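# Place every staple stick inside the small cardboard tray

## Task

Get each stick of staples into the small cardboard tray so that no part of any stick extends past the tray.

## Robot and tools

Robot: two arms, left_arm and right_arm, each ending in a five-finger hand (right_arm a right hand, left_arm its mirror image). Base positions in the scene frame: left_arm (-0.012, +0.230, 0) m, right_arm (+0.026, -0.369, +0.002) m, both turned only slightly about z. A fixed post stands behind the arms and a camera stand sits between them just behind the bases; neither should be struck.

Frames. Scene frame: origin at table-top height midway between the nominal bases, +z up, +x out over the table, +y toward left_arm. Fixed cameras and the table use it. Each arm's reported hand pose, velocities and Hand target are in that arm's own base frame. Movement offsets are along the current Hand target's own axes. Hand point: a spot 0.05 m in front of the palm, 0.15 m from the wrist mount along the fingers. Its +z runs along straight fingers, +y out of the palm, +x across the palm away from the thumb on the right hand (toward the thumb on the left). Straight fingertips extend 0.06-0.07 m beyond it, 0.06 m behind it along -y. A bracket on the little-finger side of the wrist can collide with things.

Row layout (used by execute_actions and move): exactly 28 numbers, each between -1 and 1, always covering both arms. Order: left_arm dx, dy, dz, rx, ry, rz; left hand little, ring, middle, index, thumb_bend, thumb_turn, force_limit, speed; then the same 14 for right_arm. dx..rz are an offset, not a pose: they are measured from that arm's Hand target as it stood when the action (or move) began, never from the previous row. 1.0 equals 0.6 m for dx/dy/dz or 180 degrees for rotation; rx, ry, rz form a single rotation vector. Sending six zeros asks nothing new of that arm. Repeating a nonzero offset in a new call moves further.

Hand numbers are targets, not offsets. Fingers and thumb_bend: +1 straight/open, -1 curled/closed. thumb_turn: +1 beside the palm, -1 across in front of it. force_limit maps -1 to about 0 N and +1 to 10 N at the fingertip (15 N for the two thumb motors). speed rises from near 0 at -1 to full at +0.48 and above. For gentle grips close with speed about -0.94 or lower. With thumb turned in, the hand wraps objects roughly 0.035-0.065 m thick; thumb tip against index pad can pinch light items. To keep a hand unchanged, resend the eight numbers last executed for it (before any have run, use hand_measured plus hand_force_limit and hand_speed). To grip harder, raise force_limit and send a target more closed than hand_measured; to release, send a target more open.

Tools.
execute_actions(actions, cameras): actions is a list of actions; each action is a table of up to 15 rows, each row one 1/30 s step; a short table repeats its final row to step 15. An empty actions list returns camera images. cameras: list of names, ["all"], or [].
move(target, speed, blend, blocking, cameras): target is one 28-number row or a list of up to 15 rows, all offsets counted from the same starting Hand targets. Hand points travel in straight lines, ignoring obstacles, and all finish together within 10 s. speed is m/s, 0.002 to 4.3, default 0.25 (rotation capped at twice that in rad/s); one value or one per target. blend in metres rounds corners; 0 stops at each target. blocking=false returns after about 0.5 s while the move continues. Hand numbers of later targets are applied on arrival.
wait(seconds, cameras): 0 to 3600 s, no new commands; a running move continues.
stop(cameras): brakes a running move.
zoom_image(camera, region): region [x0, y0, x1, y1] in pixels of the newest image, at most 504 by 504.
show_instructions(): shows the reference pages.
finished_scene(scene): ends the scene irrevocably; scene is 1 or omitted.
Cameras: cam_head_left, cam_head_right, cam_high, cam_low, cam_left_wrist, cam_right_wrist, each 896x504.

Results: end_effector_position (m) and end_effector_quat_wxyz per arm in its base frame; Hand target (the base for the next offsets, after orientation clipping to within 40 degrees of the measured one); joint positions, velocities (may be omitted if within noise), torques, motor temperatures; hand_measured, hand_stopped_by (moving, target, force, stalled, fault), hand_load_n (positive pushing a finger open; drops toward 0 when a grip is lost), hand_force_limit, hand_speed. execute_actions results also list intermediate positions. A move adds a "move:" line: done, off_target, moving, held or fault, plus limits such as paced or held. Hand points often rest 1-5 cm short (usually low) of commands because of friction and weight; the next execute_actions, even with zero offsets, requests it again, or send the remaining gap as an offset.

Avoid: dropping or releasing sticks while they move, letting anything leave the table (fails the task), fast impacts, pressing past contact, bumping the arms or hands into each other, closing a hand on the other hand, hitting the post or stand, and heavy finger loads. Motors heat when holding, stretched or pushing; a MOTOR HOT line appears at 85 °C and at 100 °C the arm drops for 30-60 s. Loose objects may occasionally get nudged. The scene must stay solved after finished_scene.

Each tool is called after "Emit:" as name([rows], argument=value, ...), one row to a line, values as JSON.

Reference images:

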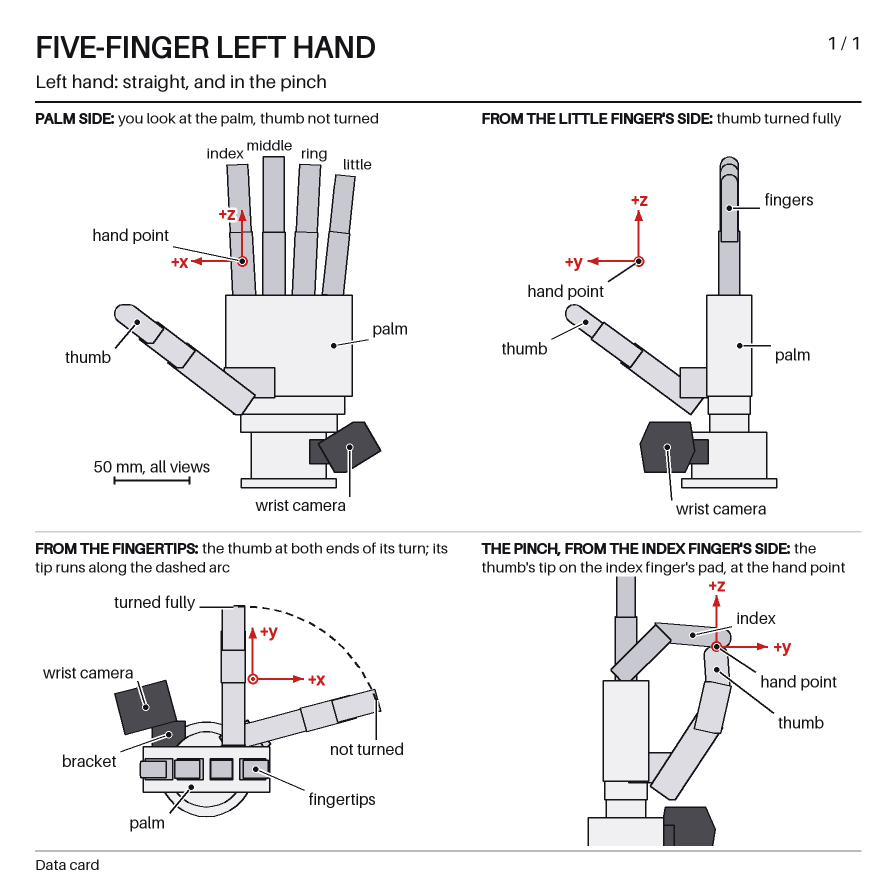

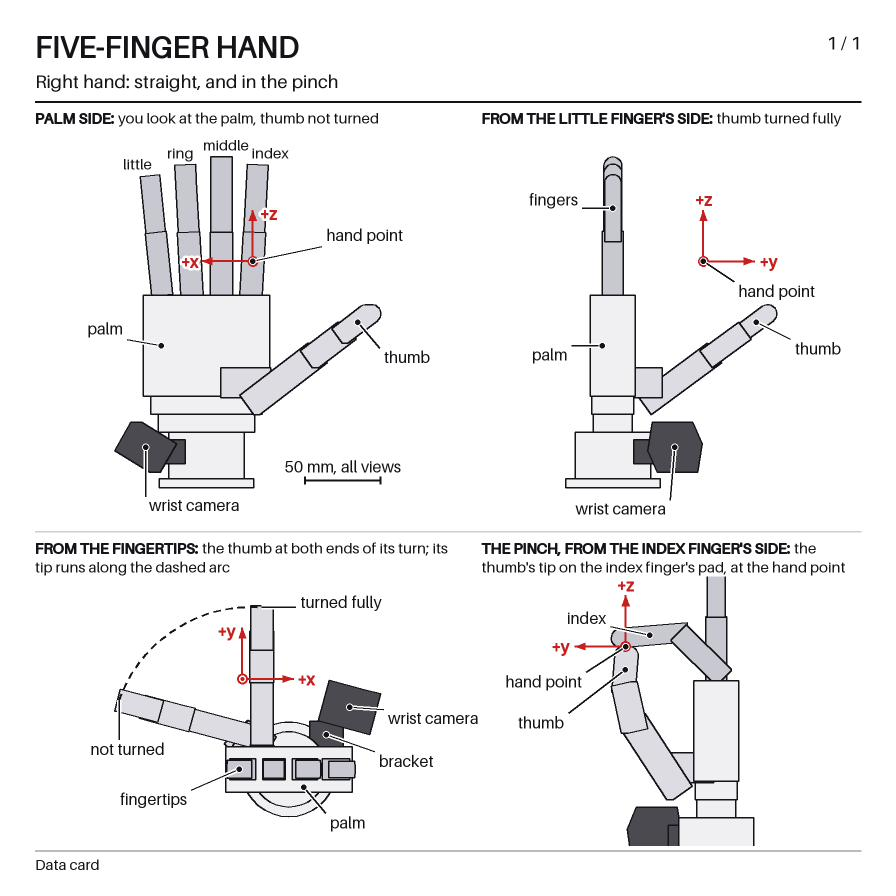

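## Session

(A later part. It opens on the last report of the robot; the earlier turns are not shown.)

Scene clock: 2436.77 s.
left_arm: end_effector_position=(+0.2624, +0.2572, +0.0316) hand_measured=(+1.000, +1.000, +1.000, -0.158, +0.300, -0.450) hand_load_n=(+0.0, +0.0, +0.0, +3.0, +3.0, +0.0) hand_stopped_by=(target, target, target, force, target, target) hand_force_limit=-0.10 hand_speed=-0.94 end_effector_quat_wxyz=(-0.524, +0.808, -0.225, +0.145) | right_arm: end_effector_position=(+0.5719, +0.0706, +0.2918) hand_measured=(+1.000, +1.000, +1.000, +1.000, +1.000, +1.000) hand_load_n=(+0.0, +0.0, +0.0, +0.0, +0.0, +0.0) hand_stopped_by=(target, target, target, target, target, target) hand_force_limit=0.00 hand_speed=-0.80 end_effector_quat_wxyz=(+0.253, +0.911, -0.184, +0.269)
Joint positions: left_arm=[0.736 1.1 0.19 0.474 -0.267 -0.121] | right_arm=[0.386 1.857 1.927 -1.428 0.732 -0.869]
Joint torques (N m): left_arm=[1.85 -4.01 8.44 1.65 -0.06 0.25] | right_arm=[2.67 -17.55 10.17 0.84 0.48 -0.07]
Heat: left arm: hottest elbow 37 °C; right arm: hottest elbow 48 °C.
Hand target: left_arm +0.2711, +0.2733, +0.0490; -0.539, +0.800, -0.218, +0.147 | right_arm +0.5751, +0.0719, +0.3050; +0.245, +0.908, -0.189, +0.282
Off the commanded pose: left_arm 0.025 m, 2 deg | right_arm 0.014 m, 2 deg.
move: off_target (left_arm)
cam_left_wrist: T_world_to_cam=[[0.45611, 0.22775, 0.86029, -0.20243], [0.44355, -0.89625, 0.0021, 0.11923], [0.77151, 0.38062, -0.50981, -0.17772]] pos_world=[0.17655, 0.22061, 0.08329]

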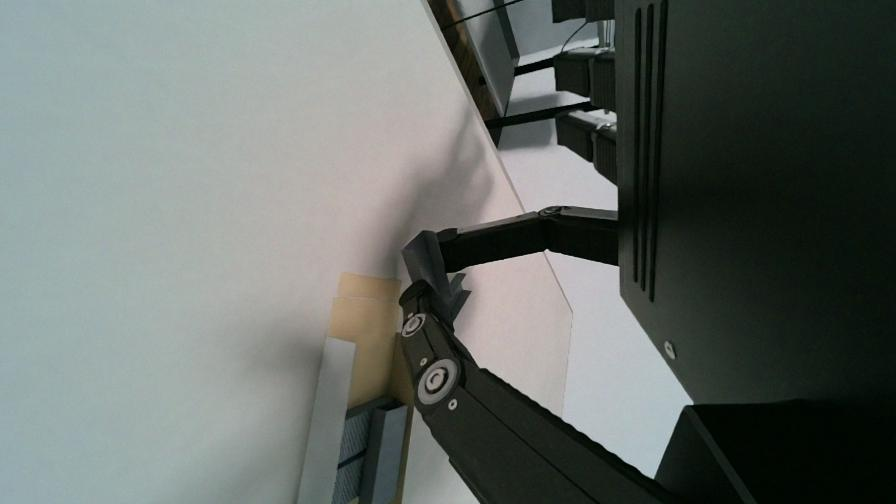

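Emit:
move([
  [0,-0.0309,-0.0125,0,0,0,1,1,1,-0.45,0.3,-0.45,-0.1,-0.94,0,0,0,0,0,0,1,1,1,1,1,1,0,-0.8],
  [0.03407,0.0021,-0.0763,0,-0.2204,-0.0892,1,1,1,-0.45,0.3,-0.45,-0.1,-0.94,0,0,0,0,0,0,1,1,1,1,1,1,0,-0.8],
], speed=0.08, cameras=["cam_left_wrist"])

Emit:
zoom_image(camera="cam_left_wrist", region=[240, 200, 480, 440])

Scene clock: 2456.30 s.
left_arm: end_effector_position=(+0.2477, +0.2251, +0.0547) hand_measured=(+1.000, +1.000, +1.000, -0.158, +0.300, -0.450) hand_load_n=(+0.0, -0.5, +0.0, +3.5, +3.0, +0.0) hand_stopped_by=(target, target, target, force, target, target) hand_force_limit=-0.10 hand_speed=-0.94 end_effector_quat_wxyz=(-0.551, +0.826, +0.084, -0.075) | right_arm: end_effector_position=(+0.5719, +0.0706, +0.2918) hand_measured=(+1.000, +1.000, +1.000, +1.000, +1.000, +1.000) hand_load_n=(+0.0, +0.0, +0.0, +0.0, +0.0, +0.0) hand_stopped_by=(target, target, target, target, target, target) hand_force_limit=0.00 hand_speed=-0.80 end_effector_quat_wxyz=(+0.253, +0.911, -0.184, +0.269)
Joint positions: left_arm=[0.255 1.274 0.549 -0.802 -1.18 -1.49] | right_arm=[0.386 1.857 1.927 -1.428 0.732 -0.869]
Joint torques (N m): left_arm=[0.32 -4.95 8.46 -0.13 -1.01 -0.04] | right_arm=[2.73 -17.61 10.04 0.9 0.41 -0.09]
Heat: left arm: hottest elbow 38 °C; right arm: hottest elbow 48 °C.
Hand target: left_arm +0.2670, +0.2259, +0.0650; -0.556, +0.824, +0.089, -0.060 | right_arm +0.5751, +0.0719, +0.3050; +0.245, +0.908, -0.189, +0.282
Off the commanded pose: left_arm 0.022 m, 2 deg | right_arm 0.014 m, 2 deg.
move: off_target (left_arm)
cam_left_wrist: T_world_to_cam=[[0.20269, 0.46111, 0.86388, -0.19824], [0.93999, -0.33888, -0.03967, -0.14935], [0.27446, 0.82008, -0.50213, -0.1186]] pos_world=[0.21312, 0.13806, 0.10578]

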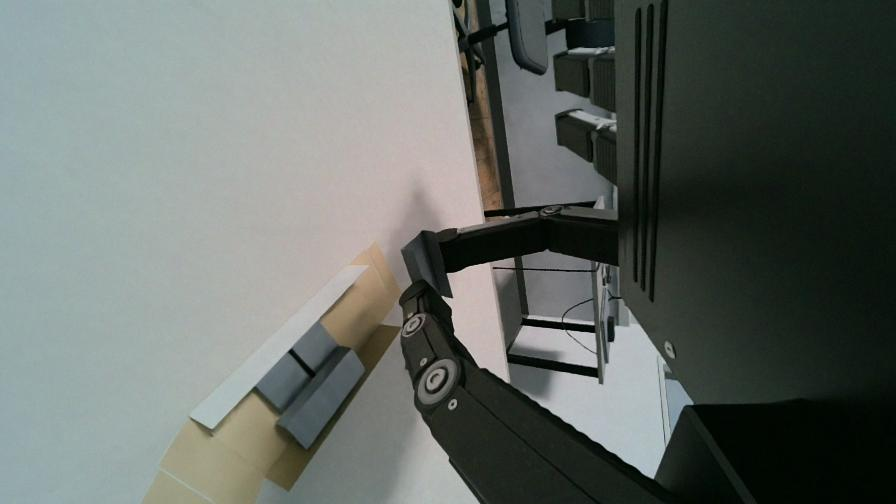

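Scaled by 2.100 from the camera's image (finer frame: 1280x720).

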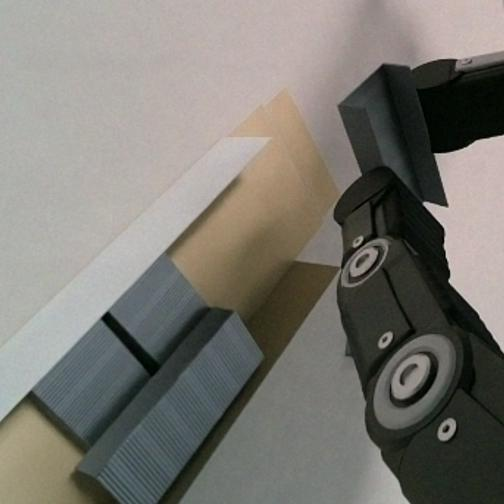

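Emit:
zoom_image(camera="cam_left_wrist", region=[385, 210, 485, 310])

Scaled by 5.040 from the camera's image (finer frame: 1280x720).

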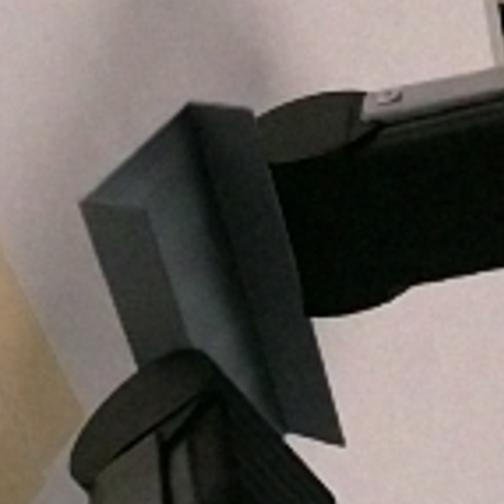

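Emit:
move(target=[-0.0115,0.0367,0.02043,0,-0.01545,-0.00625,1,1,1,-0.45,0.3,-0.45,-0.1,-0.94,0,0,0,0,0,0,1,1,1,1,1,1,0,-0.8], speed=0.05, cameras=["cam_left_wrist"])

Emit:
zoom_image(camera="cam_left_wrist", region=[280, 200, 520, 440])

Scene clock: 2488.87 s.
left_arm: end_effector_position=(+0.2432, +0.2255, +0.0318) hand_measured=(+1.000, +1.000, +1.000, -0.158, +0.300, -0.450) hand_load_n=(+0.0, +0.0, +0.0, +3.0, +3.0, +0.0) hand_stopped_by=(target, target, target, force, target, target) hand_force_limit=-0.10 hand_speed=-0.94 end_effector_quat_wxyz=(-0.550, +0.824, +0.104, -0.088) | right_arm: end_effector_position=(+0.5719, +0.0706, +0.2918) hand_measured=(+1.000, +1.000, +1.000, +1.000, +1.000, +1.000) hand_load_n=(+0.0, +0.0, +0.0, +0.0, +0.0, +0.0) hand_stopped_by=(target, target, target, target, target, target) hand_force_limit=0.00 hand_speed=-0.80 end_effector_quat_wxyz=(+0.253, +0.911, -0.184, +0.269)
Joint positions: left_arm=[0.255 1.369 0.549 -0.82 -1.181 -1.613] | right_arm=[0.386 1.857 1.927 -1.428 0.732 -0.869]
Joint torques (N m): left_arm=[0.85 -6.3 7.47 -0.18 -0.9 -0.03] | right_arm=[2.2 -17.49 10.24 0.7 0.46 -0.07]
Heat: left arm: hottest elbow 39 °C; right arm: hottest elbow 48 °C.
Hand target: left_arm +0.2596, +0.2275, +0.0400; -0.554, +0.822, +0.110, -0.074 | right_arm +0.5751, +0.0719, +0.3050; +0.245, +0.908, -0.189, +0.282
Off the commanded pose: left_arm 0.018 m, 2 deg | right_arm 0.014 m, 2 deg.
move: off_target (left_arm)
cam_left_wrist: T_world_to_cam=[[0.17978, 0.46825, 0.86511, -0.17379], [0.95492, -0.29426, -0.03918, -0.15944], [0.23622, 0.83316, -0.50004, -0.12281]] pos_world=[0.21251, 0.13678, 0.08269]

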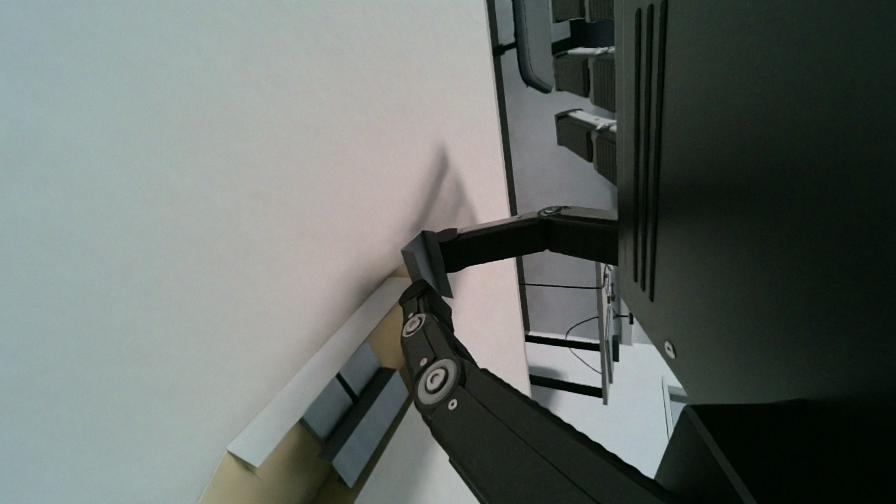

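Scaled by 2.100 from the camera's image (finer frame: 1280x720).

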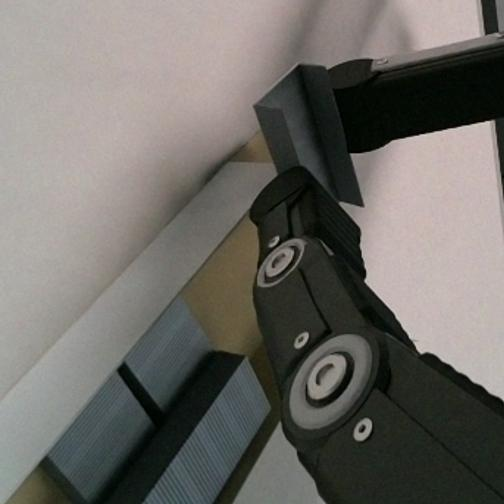

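Emit:
move(target=[0.03195,-0.0016,-0.01375,0,0,0,1,1,1,-0.45,0.3,-0.45,-0.1,-0.94,0,0,0,0,0,0,1,1,1,1,1,1,0,-0.8], speed=0.05, cameras=["cam_left_wrist"])

Emit:
zoom_image(camera="cam_left_wrist", region=[280, 200, 520, 440])

Scene clock: 2493.50 s.
left_arm: end_effector_position=(+0.2629, +0.2258, +0.0371) hand_measured=(+1.000, +1.000, +1.000, -0.158, +0.300, -0.450) hand_load_n=(+0.0, +0.0, +0.0, +3.5, +3.0, +0.0) hand_stopped_by=(target, target, target, force, target, target) hand_force_limit=-0.10 hand_speed=-0.94 end_effector_quat_wxyz=(-0.551, +0.823, +0.107, -0.088) | right_arm: end_effector_position=(+0.5719, +0.0706, +0.2918) hand_measured=(+1.000, +1.000, +1.000, +1.000, +1.000, +1.000) hand_load_n=(+0.0, +0.0, +0.0, +0.0, +0.0, +0.0) hand_stopped_by=(target, target, target, target, target, target) hand_force_limit=0.00 hand_speed=-0.80 end_effector_quat_wxyz=(+0.253, +0.911, -0.184, +0.269)
Joint positions: left_arm=[0.237 1.418 0.615 -0.89 -1.181 -1.674] | right_arm=[0.386 1.857 1.927 -1.428 0.732 -0.869]
Joint torques (N m): left_arm=[-0.21 -6.83 7.3 -0.2 -0.9 -0.02] | right_arm=[2.73 -17.26 10.19 0.96 0.45 -0.04]
Heat: left arm: hottest elbow 39 °C; right arm: hottest elbow 48 °C.
Hand target: left_arm +0.2800, +0.2255, +0.0440; -0.554, +0.822, +0.110, -0.074 | right_arm +0.5751, +0.0719, +0.3050; +0.245, +0.908, -0.189, +0.282
Off the commanded pose: left_arm 0.018 m, 2 deg | right_arm 0.014 m, 2 deg.
move: off_target (left_arm)
cam_left_wrist: T_world_to_cam=[[0.17533, 0.46659, 0.86692, -0.18057], [0.95647, -0.28939, -0.03769, -0.17968], [0.23329, 0.83579, -0.49702, -0.12507]] pos_world=[0.2327, 0.13678, 0.0876]

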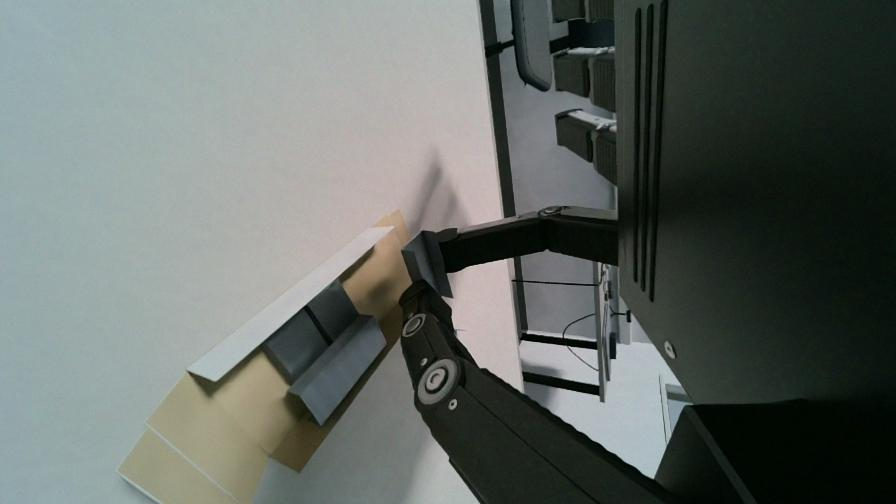

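Scaled by 2.100 from the camera's image (finer frame: 1280x720).

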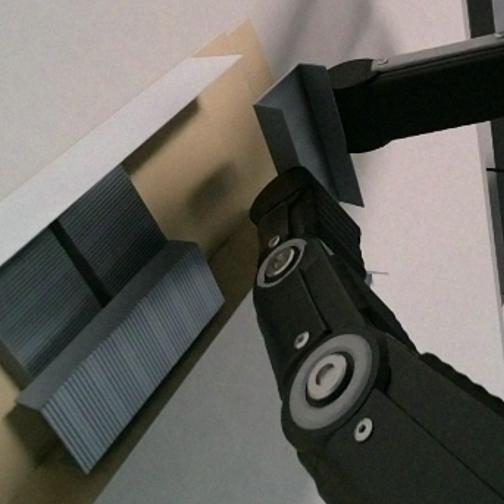

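Emit:
move(target=[0.0018,-0.0042,0.01937,0,0,0,1,1,1,-0.45,0.3,-0.45,-0.1,-0.94,0,0,0,0,0,0,1,1,1,1,1,1,0,-0.8], speed=0.05, cameras=["cam_left_wrist"])

Emit:
zoom_image(camera="cam_left_wrist", region=[300, 200, 480, 380])

Scene clock: 2517.37 s.
left_arm: end_effector_position=(+0.2731, +0.2303, +0.0369) hand_measured=(+1.000, +1.000, +1.000, -0.158, +0.300, -0.450) hand_load_n=(+0.0, +0.0, +0.0, +3.5, +3.0, +0.0) hand_stopped_by=(target, target, target, force, target, target) hand_force_limit=-0.10 hand_speed=-0.94 end_effector_quat_wxyz=(-0.553, +0.824, +0.102, -0.077) | right_arm: end_effector_position=(+0.5719, +0.0706, +0.2918) hand_measured=(+1.000, +1.000, +1.000, +1.000, +1.000, +1.000) hand_load_n=(+0.0, +0.0, +0.0, +0.0, +0.0, +0.0) hand_stopped_by=(target, target, target, target, target, target) hand_force_limit=0.00 hand_speed=-0.80 end_effector_quat_wxyz=(+0.253, +0.911, -0.184, +0.269)
Joint positions: left_arm=[0.245 1.418 0.615 -0.808 -1.184 -1.599] | right_arm=[0.386 1.857 1.927 -1.428 0.732 -0.869]
Joint torques (N m): left_arm=[3.02 -8.59 6.22 0.46 -0.9 0.22] | right_arm=[2.08 -18.26 9.85 0.94 0.46 -0.04]
Heat: left arm: hottest elbow 39 °C; right arm: hottest elbow 48 °C.
Hand target: left_arm +0.2779, +0.2371, +0.0420; -0.554, +0.822, +0.110, -0.074 | right_arm +0.5751, +0.0719, +0.3050; +0.245, +0.908, -0.189, +0.282
Off the commanded pose: left_arm 0.010 m, 1 deg | right_arm 0.014 m, 2 deg.
move: done
cam_left_wrist: T_world_to_cam=[[0.17346, 0.46037, 0.87062, -0.18248], [0.9509, -0.30836, -0.0264, -0.18261], [0.25631, 0.83245, -0.49125, -0.13706]] pos_world=[0.24043, 0.14179, 0.08672]

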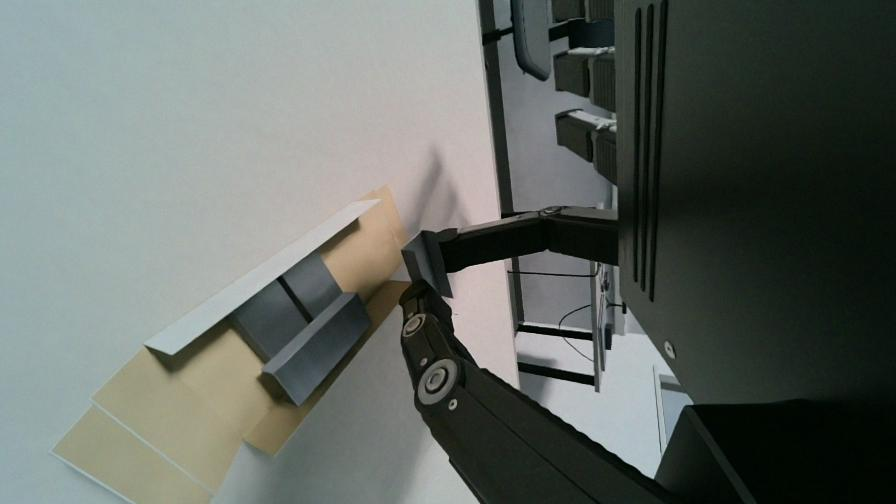

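Scaled by 2.800 from the camera's image (finer frame: 1280x720).

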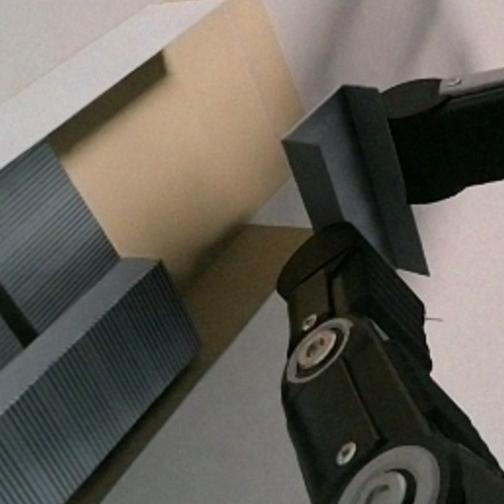

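Emit:
move(target=[-0.0252,-0.0058,0.01433,0,0,0,1,1,1,-0.45,0.3,-0.45,-0.1,-0.94,0,0,0,0,0,0,1,1,1,1,1,1,0,-0.8], speed=0.05, cameras=["cam_left_wrist"])

Emit:
zoom_image(camera="cam_left_wrist", region=[300, 200, 480, 380])

Scene clock: 2522.27 s.
left_arm: end_effector_position=(+0.2631, +0.2377, +0.0386) hand_measured=(+1.000, +1.000, +1.000, -0.158, +0.300, -0.450) hand_load_n=(+0.0, +0.0, +0.0, +3.5, +3.0, +0.0) hand_stopped_by=(target, target, target, force, target, target) hand_force_limit=-0.10 hand_speed=-0.94 end_effector_quat_wxyz=(-0.553, +0.823, +0.104, -0.075) | right_arm: end_effector_position=(+0.5719, +0.0706, +0.2918) hand_measured=(+1.000, +1.000, +1.000, +1.000, +1.000, +1.000) hand_load_n=(+0.0, +0.0, +0.0, +0.0, -0.5, +0.0) hand_stopped_by=(target, target, target, target, target, target) hand_force_limit=0.00 hand_speed=-0.80 end_effector_quat_wxyz=(+0.253, +0.911, -0.184, +0.269)
Joint positions: left_arm=[0.279 1.376 0.578 -0.727 -1.184 -1.513] | right_arm=[0.386 1.857 1.927 -1.428 0.732 -0.869]
Joint torques (N m): left_arm=[1.85 -7.41 5 0.83 -0.87 0.21] | right_arm=[2.43 -16.73 9.95 0.85 0.44 -0.08]
Heat: left arm: hottest elbow 38 °C; right arm: hottest elbow 48 °C.
Hand target: left_arm +0.2610, +0.2421, +0.0420; -0.554, +0.822, +0.110, -0.074 | right_arm +0.5751, +0.0719, +0.3050; +0.245, +0.908, -0.189, +0.282
Off the commanded pose: left_arm 0.006 m, 1 deg | right_arm 0.014 m, 2 deg.
move: done
cam_left_wrist: T_world_to_cam=[[0.1683, 0.45916, 0.87226, -0.18408], [0.9513, -0.30751, -0.02167, -0.17127], [0.25828, 0.83343, -0.48856, -0.14067]] pos_world=[0.23024, 0.1491, 0.08813]

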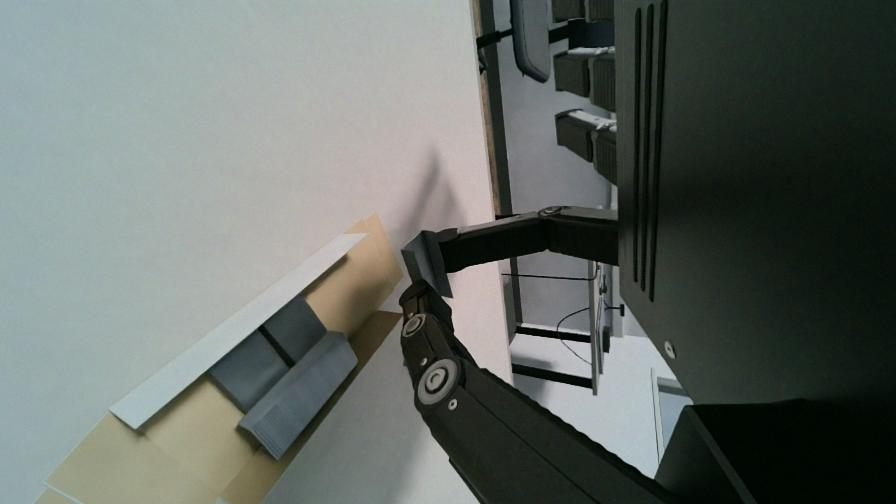

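Scaled by 2.800 from the camera's image (finer frame: 1280x720).

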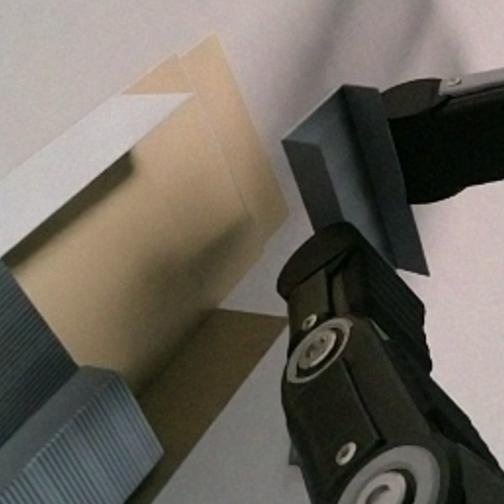

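Emit:
move(target=[-0.0073,0.0253,0.01127,0,0,0,1,1,1,-0.45,0.3,-0.45,-0.1,-0.94,0,0,0,0,0,0,1,1,1,1,1,1,0,-0.8], speed=0.04, cameras=["cam_left_wrist"])

Emit:
zoom_image(camera="cam_left_wrist", region=[340, 200, 480, 340])

Scene clock: 2531.13 s.
left_arm: end_effector_position=(+0.2605, +0.2372, +0.0278) hand_measured=(+1.000, +1.000, +1.000, -0.158, +0.300, -0.450) hand_load_n=(+0.0, +0.0, +0.0, +3.0, +3.0, +0.0) hand_stopped_by=(target, target, target, force, target, target) hand_force_limit=-0.10 hand_speed=-0.94 end_effector_quat_wxyz=(-0.554, +0.822, +0.109, -0.067) | right_arm: end_effector_position=(+0.5719, +0.0706, +0.2918) hand_measured=(+1.000, +1.000, +1.000, +1.000, +1.000, +1.000) hand_load_n=(+0.0, +0.0, +0.0, +0.0, +0.0, +0.0) hand_stopped_by=(target, target, target, target, target, target) hand_force_limit=0.00 hand_speed=-0.80 end_effector_quat_wxyz=(+0.253, +0.911, -0.184, +0.269)
Joint positions: left_arm=[0.28 1.39 0.547 -0.657 -1.184 -1.506] | right_arm=[0.386 1.857 1.927 -1.428 0.732 -0.869]
Joint torques (N m): left_arm=[2.43 -6.65 4.72 0.8 -0.92 0.22] | right_arm=[2.02 -17.9 10.14 0.9 0.44 -0.06]
Heat: left arm: hottest elbow 38 °C; right arm: hottest elbow 48 °C.
Hand target: left_arm +0.2564, +0.2415, +0.0253; -0.554, +0.822, +0.110, -0.074 | right_arm +0.5751, +0.0719, +0.3050; +0.245, +0.908, -0.189, +0.282
Off the commanded pose: left_arm 0.006 m, 1 deg | right_arm 0.014 m, 2 deg.
move: done
cam_left_wrist: T_world_to_cam=[[0.15325, 0.45423, 0.87761, -0.16906], [0.95105, -0.30897, -0.00616, -0.16919], [0.26835, 0.83559, -0.47934, -0.14827]] pos_world=[0.2266, 0.14841, 0.07625]

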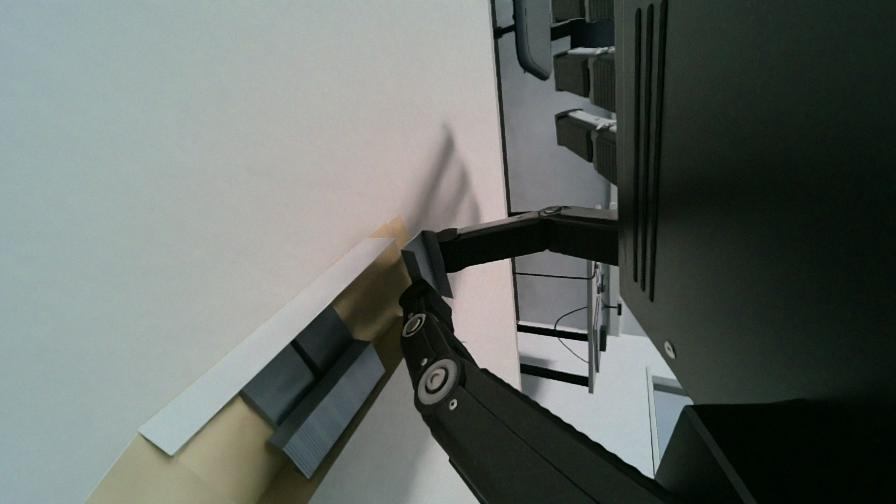

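Scaled by 3.600 from the camera's image (finer frame: 1280x720).

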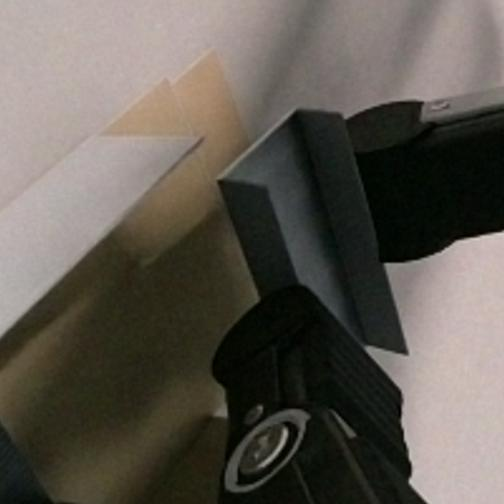

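Emit:
move(target=[-0.0024,0.0172,0.00767,0,0,0,1,1,1,-0.45,0.3,-0.45,-0.1,-0.94,0,0,0,0,0,0,1,1,1,1,1,1,0,-0.8], speed=0.03, cameras=["cam_left_wrist", "cam_high"])

Emit:
zoom_image(camera="cam_left_wrist", region=[340, 200, 480, 340])

Emit:
zoom_image(camera="cam_high", region=[540, 340, 660, 460])

Scene clock: 2562.47 s.
left_arm: end_effector_position=(+0.2601, +0.2377, +0.0178) hand_measured=(+1.000, +1.000, +1.000, -0.158, +0.300, -0.450) hand_load_n=(+0.0, +0.0, +0.0, +3.5, +2.5, +0.0) hand_stopped_by=(target, target, target, force, target, target) hand_force_limit=-0.10 hand_speed=-0.94 end_effector_quat_wxyz=(-0.555, +0.822, +0.110, -0.065) | right_arm: end_effector_position=(+0.5719, +0.0706, +0.2918) hand_measured=(+1.000, +1.000, +1.000, +1.000, +1.000, +1.000) hand_load_n=(+0.0, +0.0, +0.0, +0.0, +0.0, +0.0) hand_stopped_by=(target, target, target, target, target, target) hand_force_limit=0.00 hand_speed=-0.80 end_effector_quat_wxyz=(+0.253, +0.911, -0.184, +0.269)
Joint positions: left_arm=[0.281 1.418 0.533 -0.608 -1.186 -1.503] | right_arm=[0.386 1.857 1.927 -1.428 0.732 -0.869]
Joint torques (N m): left_arm=[2.26 -7.06 4.3 1.01 -0.79 0.27] | right_arm=[2.26 -17.08 10.04 0.91 0.42 -0.11]
Heat: left arm: hottest elbow 37 °C; right arm: hottest elbow 48 °C.
Hand target: left_arm +0.2551, +0.2415, +0.0141; -0.554, +0.822, +0.110, -0.074 | right_arm +0.5751, +0.0719, +0.3050; +0.245, +0.908, -0.189, +0.282
Off the commanded pose: left_arm 0.007 m, 1 deg | right_arm 0.014 m, 2 deg.
move: done
cam_left_wrist: T_world_to_cam=[[0.14948, 0.45152, 0.87965, -0.15879], [0.95121, -0.30853, -0.00327, -0.16888], [0.26992, 0.83722, -0.47561, -0.15424]] pos_world=[0.22601, 0.14872, 0.06577]
Images, in order (width x height): cam_high 896x504, cam_left_wrist 896x504.

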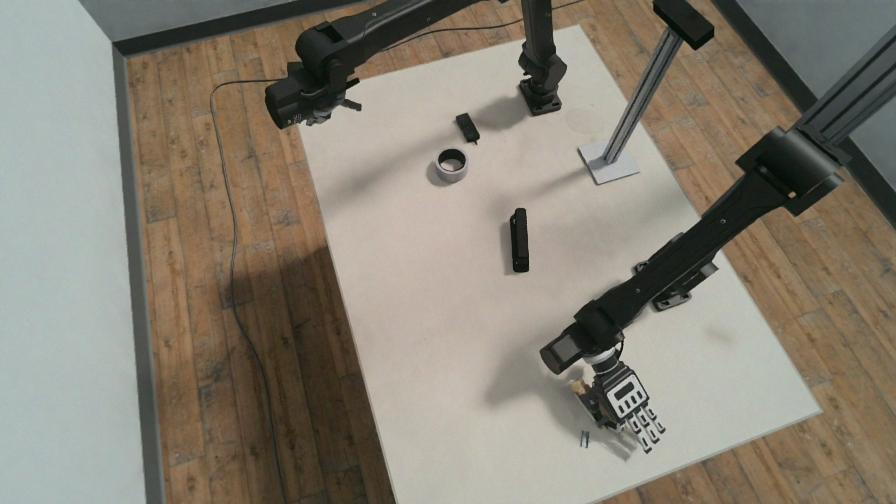

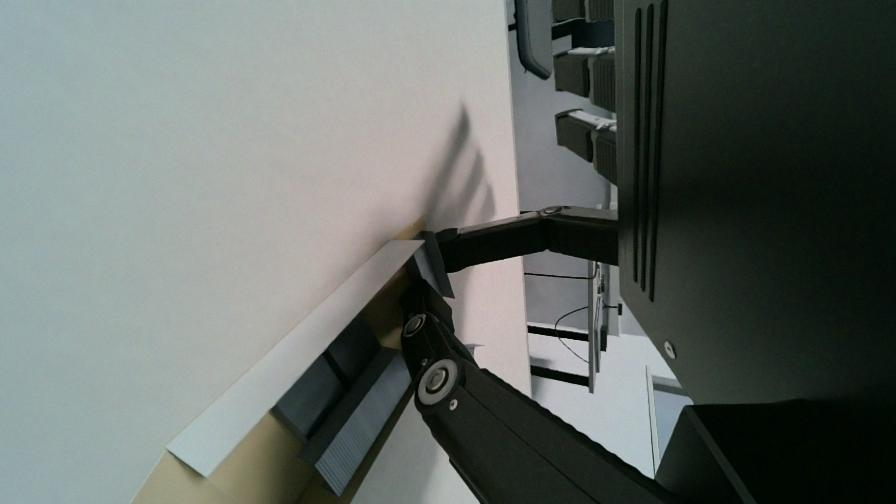

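Scaled by 3.600 from the camera's image (finer frame: 1280x720).

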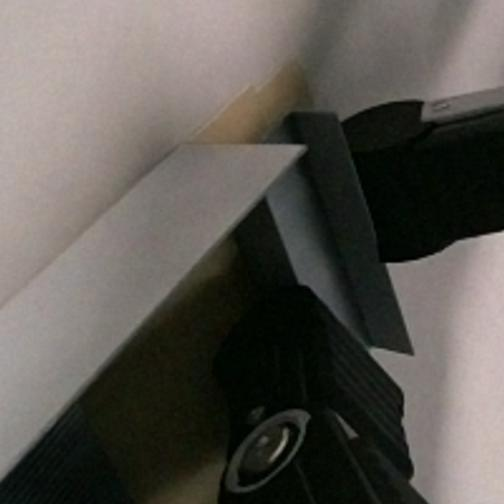

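Scaled by 4.200 from the camera's image (finer frame: 1280x720).

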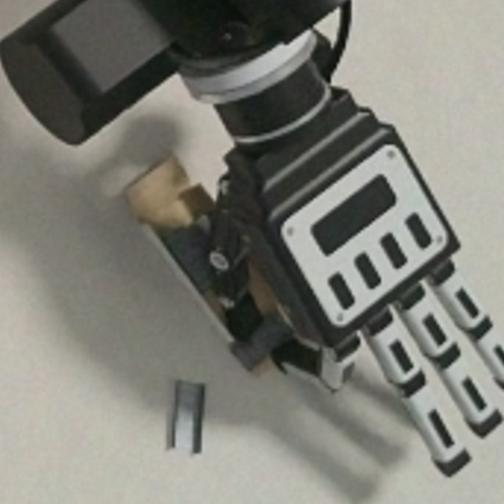

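Emit:
zoom_image(camera="cam_high", region=[565, 370, 625, 430])

Scaled by 8.400 from the camera's image (finer frame: 1280x720).

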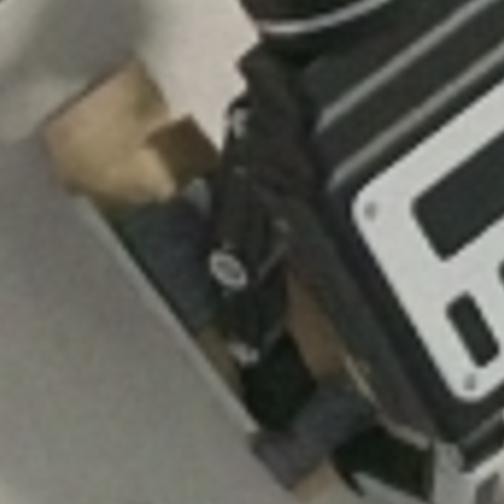

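Emit:
move(target=[-0.0046,0.0022,0.0011,0,0,0,1,1,1,-0.45,0.3,-0.45,-0.1,-0.94,0,0,0,0,0,0,1,1,1,1,1,1,0,-0.8], speed=0.03, cameras=["cam_left_wrist", "cam_high"])

Emit:
zoom_image(camera="cam_left_wrist", region=[340, 200, 480, 340])

Emit:
zoom_image(camera="cam_high", region=[565, 370, 625, 430])

Scene clock: 2585.70 s.
left_arm: end_effector_position=(+0.2598, +0.2380, +0.0173) hand_measured=(+1.000, +1.000, +1.000, -0.158, +0.300, -0.450) hand_load_n=(+0.0, -0.5, +0.0, +4.0, +2.0, +0.0) hand_stopped_by=(target, target, target, force, target, target) hand_force_limit=-0.10 hand_speed=-0.94 end_effector_quat_wxyz=(-0.556, +0.821, +0.112, -0.063) | right_arm: end_effector_position=(+0.5719, +0.0706, +0.2918) hand_measured=(+1.000, +1.000, +1.000, +1.000, +1.000, +1.000) hand_load_n=(+0.0, +0.0, +0.0, +0.0, +0.0, +0.0) hand_stopped_by=(target, target, target, target, target, target) hand_force_limit=0.00 hand_speed=-0.80 end_effector_quat_wxyz=(+0.253, +0.911, -0.184, +0.269)
Joint positions: left_arm=[0.282 1.418 0.53 -0.599 -1.187 -1.503] | right_arm=[0.386 1.857 1.927 -1.428 0.732 -0.869]
Joint torques (N m): left_arm=[1.67 -6.83 3.95 0.96 -0.75 0.22] | right_arm=[2.61 -17.55 10.03 0.91 0.48 -0.06]
Heat: left arm: hottest elbow 37 °C; right arm: hottest elbow 48 °C.
Hand target: left_arm +0.2523, +0.2410, +0.0126; -0.554, +0.822, +0.110, -0.074 | right_arm +0.5751, +0.0719, +0.3050; +0.245, +0.908, -0.189, +0.282
Off the commanded pose: left_arm 0.009 m, 1 deg | right_arm 0.014 m, 2 deg.
move: done
cam_left_wrist: T_world_to_cam=[[0.14545, 0.44906, 0.88158, -0.15684], [0.95138, -0.30802, -0.00007, -0.16871], [0.27151, 0.83873, -0.47203, -0.15544]] pos_world=[0.22552, 0.14883, 0.06488]
Images, in order (width x height): cam_high 896x504, cam_left_wrist 896x504.

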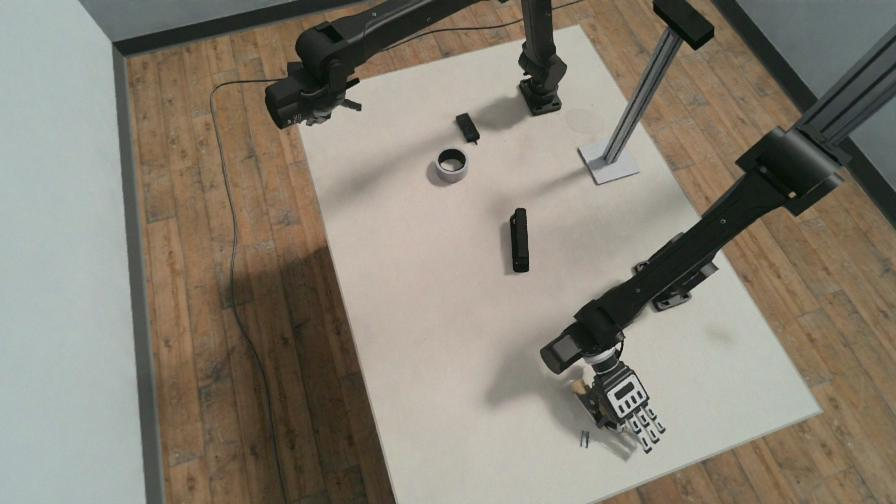

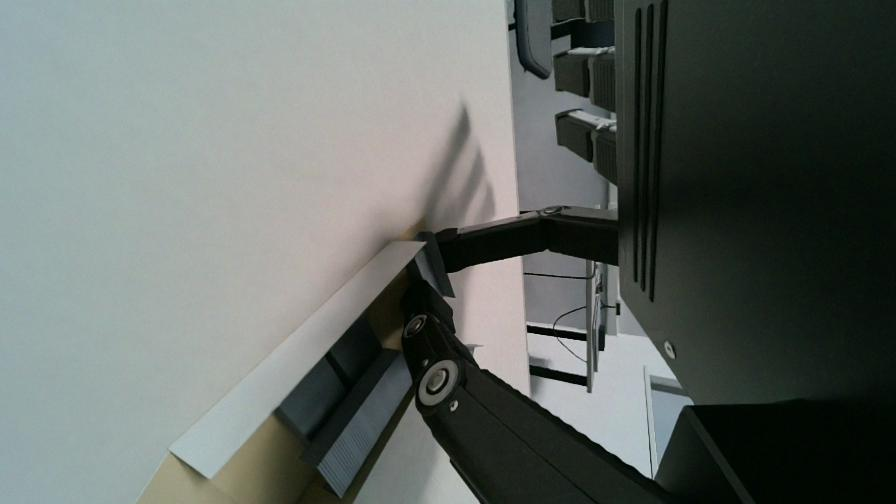

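Scaled by 3.600 from the camera's image (finer frame: 1280x720).

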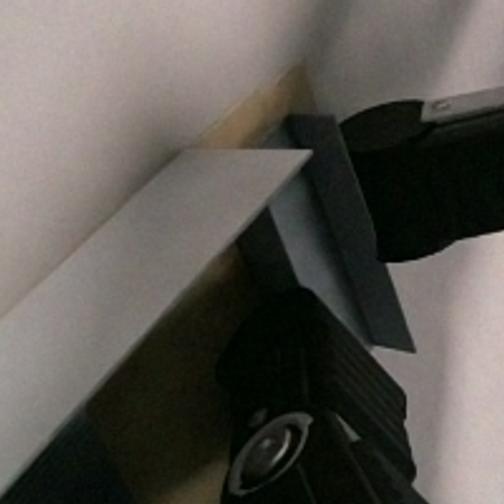

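Scaled by 8.400 from the camera's image (finer frame: 1280x720).

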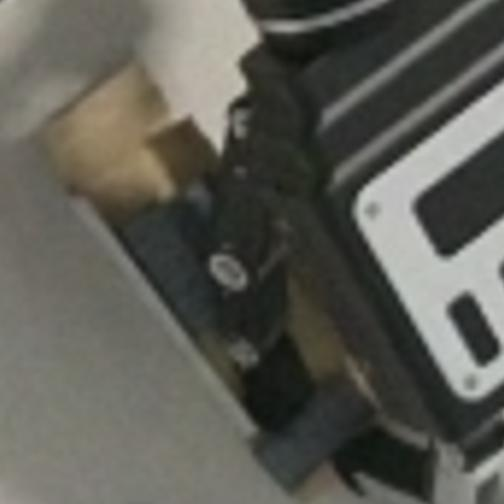

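Emit:
move(target=[-0.0064,-0.0006,0.0012,0,0,0,1,1,1,-0.45,0.3,-0.45,-0.1,-0.94,0,0,0,0,0,0,1,1,1,1,1,1,0,-0.8], speed=0.03, cameras=["cam_left_wrist"])

Emit:
zoom_image(camera="cam_left_wrist", region=[340, 200, 480, 340])

Scene clock: 2591.40 s.
left_arm: end_effector_position=(+0.2590, +0.2381, +0.0169) hand_measured=(+1.000, +1.000, +1.000, -0.158, +0.300, -0.450) hand_load_n=(+0.0, +0.0, +0.0, +4.0, +2.0, +0.5) hand_stopped_by=(target, target, target, force, target, target) hand_force_limit=-0.10 hand_speed=-0.94 end_effector_quat_wxyz=(-0.558, +0.820, +0.113, -0.061) | right_arm: end_effector_position=(+0.5719, +0.0706, +0.2918) hand_measured=(+1.000, +1.000, +1.000, +1.000, +1.000, +1.000) hand_load_n=(+0.0, +0.0, +0.0, +0.0, +0.0, +0.0) hand_stopped_by=(target, target, target, target, target, target) hand_force_limit=0.00 hand_speed=-0.80 end_effector_quat_wxyz=(+0.253, +0.911, -0.184, +0.269)
Joint positions: left_arm=[0.282 1.417 0.524 -0.588 -1.19 -1.503] | right_arm=[0.386 1.857 1.927 -1.428 0.732 -0.869]
Joint torques (N m): left_arm=[1.79 -7.36 3.45 0.42 -0.59 0.36] | right_arm=[2.08 -17.61 10.03 0.81 0.48 -0.05]
Motor temperatures (°C): left_arm=[29 30 36 28 29 29] | right_arm=[30 39 48 24 27 25]
Heat: left arm: hottest elbow 36 °C; right arm: hottest elbow 48 °C.
Hand target: left_arm +0.2484, +0.2407, +0.0127; -0.554, +0.822, +0.110, -0.074 | right_arm +0.5751, +0.0719, +0.3050; +0.245, +0.908, -0.189, +0.282
Off the commanded pose: left_arm 0.012 m, 2 deg | right_arm 0.014 m, 2 deg.
move: off_target (left_arm)
cam_left_wrist: T_world_to_cam=[[0.14087, 0.44531, 0.88423, -0.15446], [0.95139, -0.30799, 0.00353, -0.16804], [0.2739, 0.84074, -0.46704, -0.15666]] pos_world=[0.22454, 0.14875, 0.06401]

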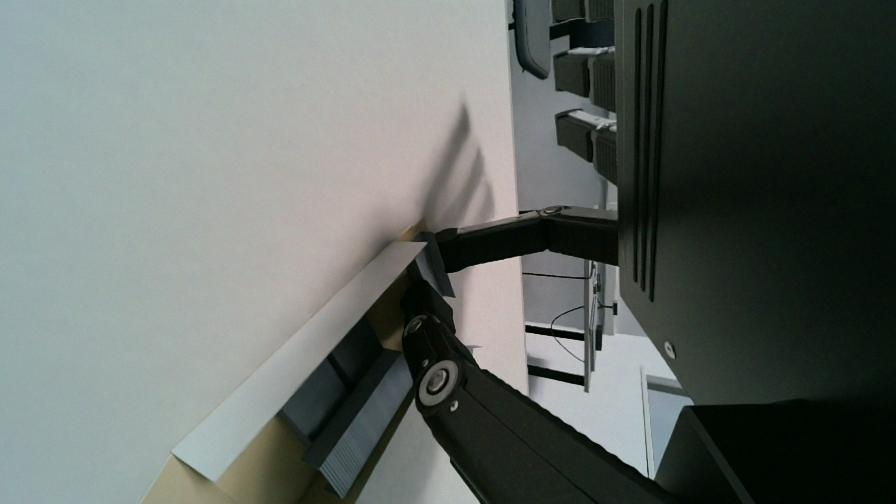

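Scaled by 3.600 from the camera's image (finer frame: 1280x720).

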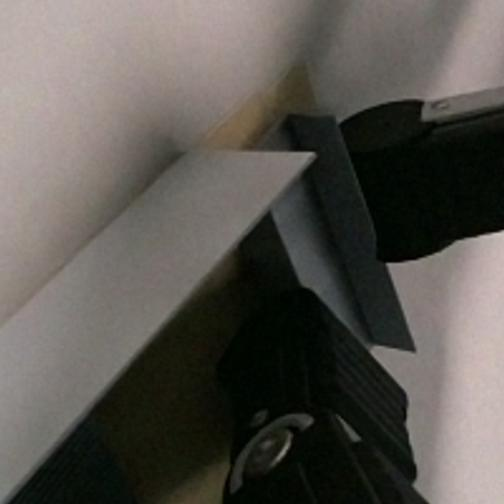

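Emit:
move(target=[0,0,0,0,0,0,1,1,1,0.1,0.3,-0.45,-0.1,-0.9,0,0,0,0,0,0,1,1,1,1,1,1,0,-0.8], speed=0.03, cameras=["cam_left_wrist"])

Emit:
zoom_image(camera="cam_left_wrist", region=[340, 200, 480, 340])

Scene clock: 2598.93 s.
left_arm: end_effector_position=(+0.2566, +0.2378, +0.0157) hand_measured=(+1.000, +1.000, +1.000, +0.100, +0.300, -0.450) hand_load_n=(+0.0, +0.0, +0.0, +0.0, -1.0, +0.5) hand_stopped_by=(target, target, target, target, target, target) hand_force_limit=-0.10 hand_speed=-0.90 end_effector_quat_wxyz=(-0.557, +0.820, +0.111, -0.064) | right_arm: end_effector_position=(+0.5719, +0.0706, +0.2918) hand_measured=(+1.000, +1.000, +1.000, +1.000, +1.000, +1.000) hand_load_n=(+0.0, +0.0, +0.0, +0.0, +0.0, +0.0) hand_stopped_by=(target, target, target, target, target, target) hand_force_limit=0.00 hand_speed=-0.80 end_effector_quat_wxyz=(+0.253, +0.911, -0.184, +0.269)
Joint positions: left_arm=[0.283 1.417 0.519 -0.588 -1.19 -1.501] | right_arm=[0.386 1.857 1.927 -1.428 0.732 -0.869]
Joint torques (N m): left_arm=[2.9 -7.77 3.95 0.58 -0.66 0.3] | right_arm=[1.9 -17.55 9.91 0.75 0.4 -0.06]
Heat: left arm: hottest elbow 36 °C; right arm: hottest elbow 48 °C.
Hand target: left_arm +0.2483, +0.2407, +0.0127; -0.554, +0.822, +0.110, -0.074 | right_arm +0.5751, +0.0719, +0.3050; +0.245, +0.908, -0.189, +0.282
Off the commanded pose: left_arm 0.009 m, 1 deg | right_arm 0.014 m, 2 deg.
move: done
cam_left_wrist: T_world_to_cam=[[0.14614, 0.44683, 0.8826, -0.15452], [0.95147, -0.30773, -0.00176, -0.16584], [0.27081, 0.84003, -0.47012, -0.15527]] pos_world=[0.22242, 0.14844, 0.0631]

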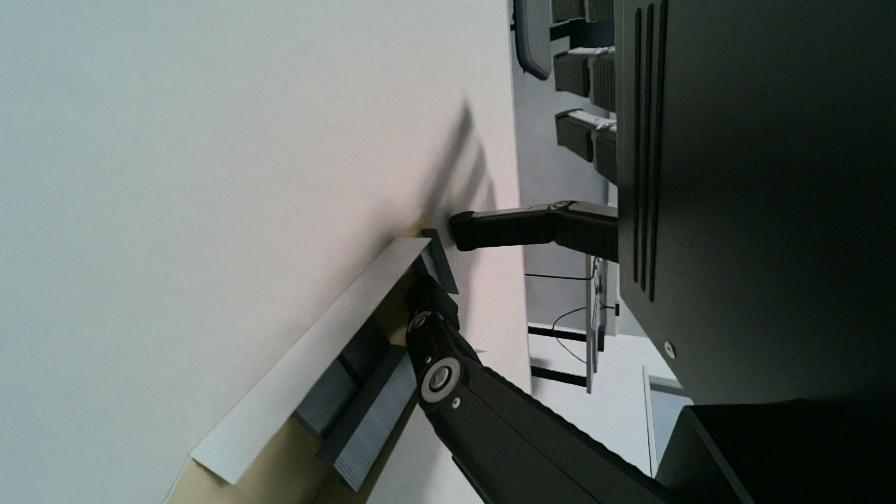

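Scaled by 3.600 from the camera's image (finer frame: 1280x720).

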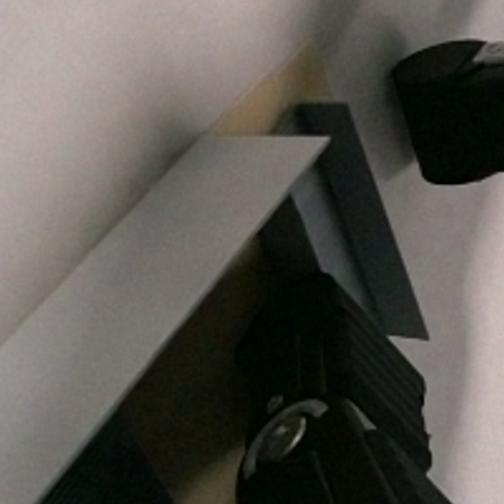

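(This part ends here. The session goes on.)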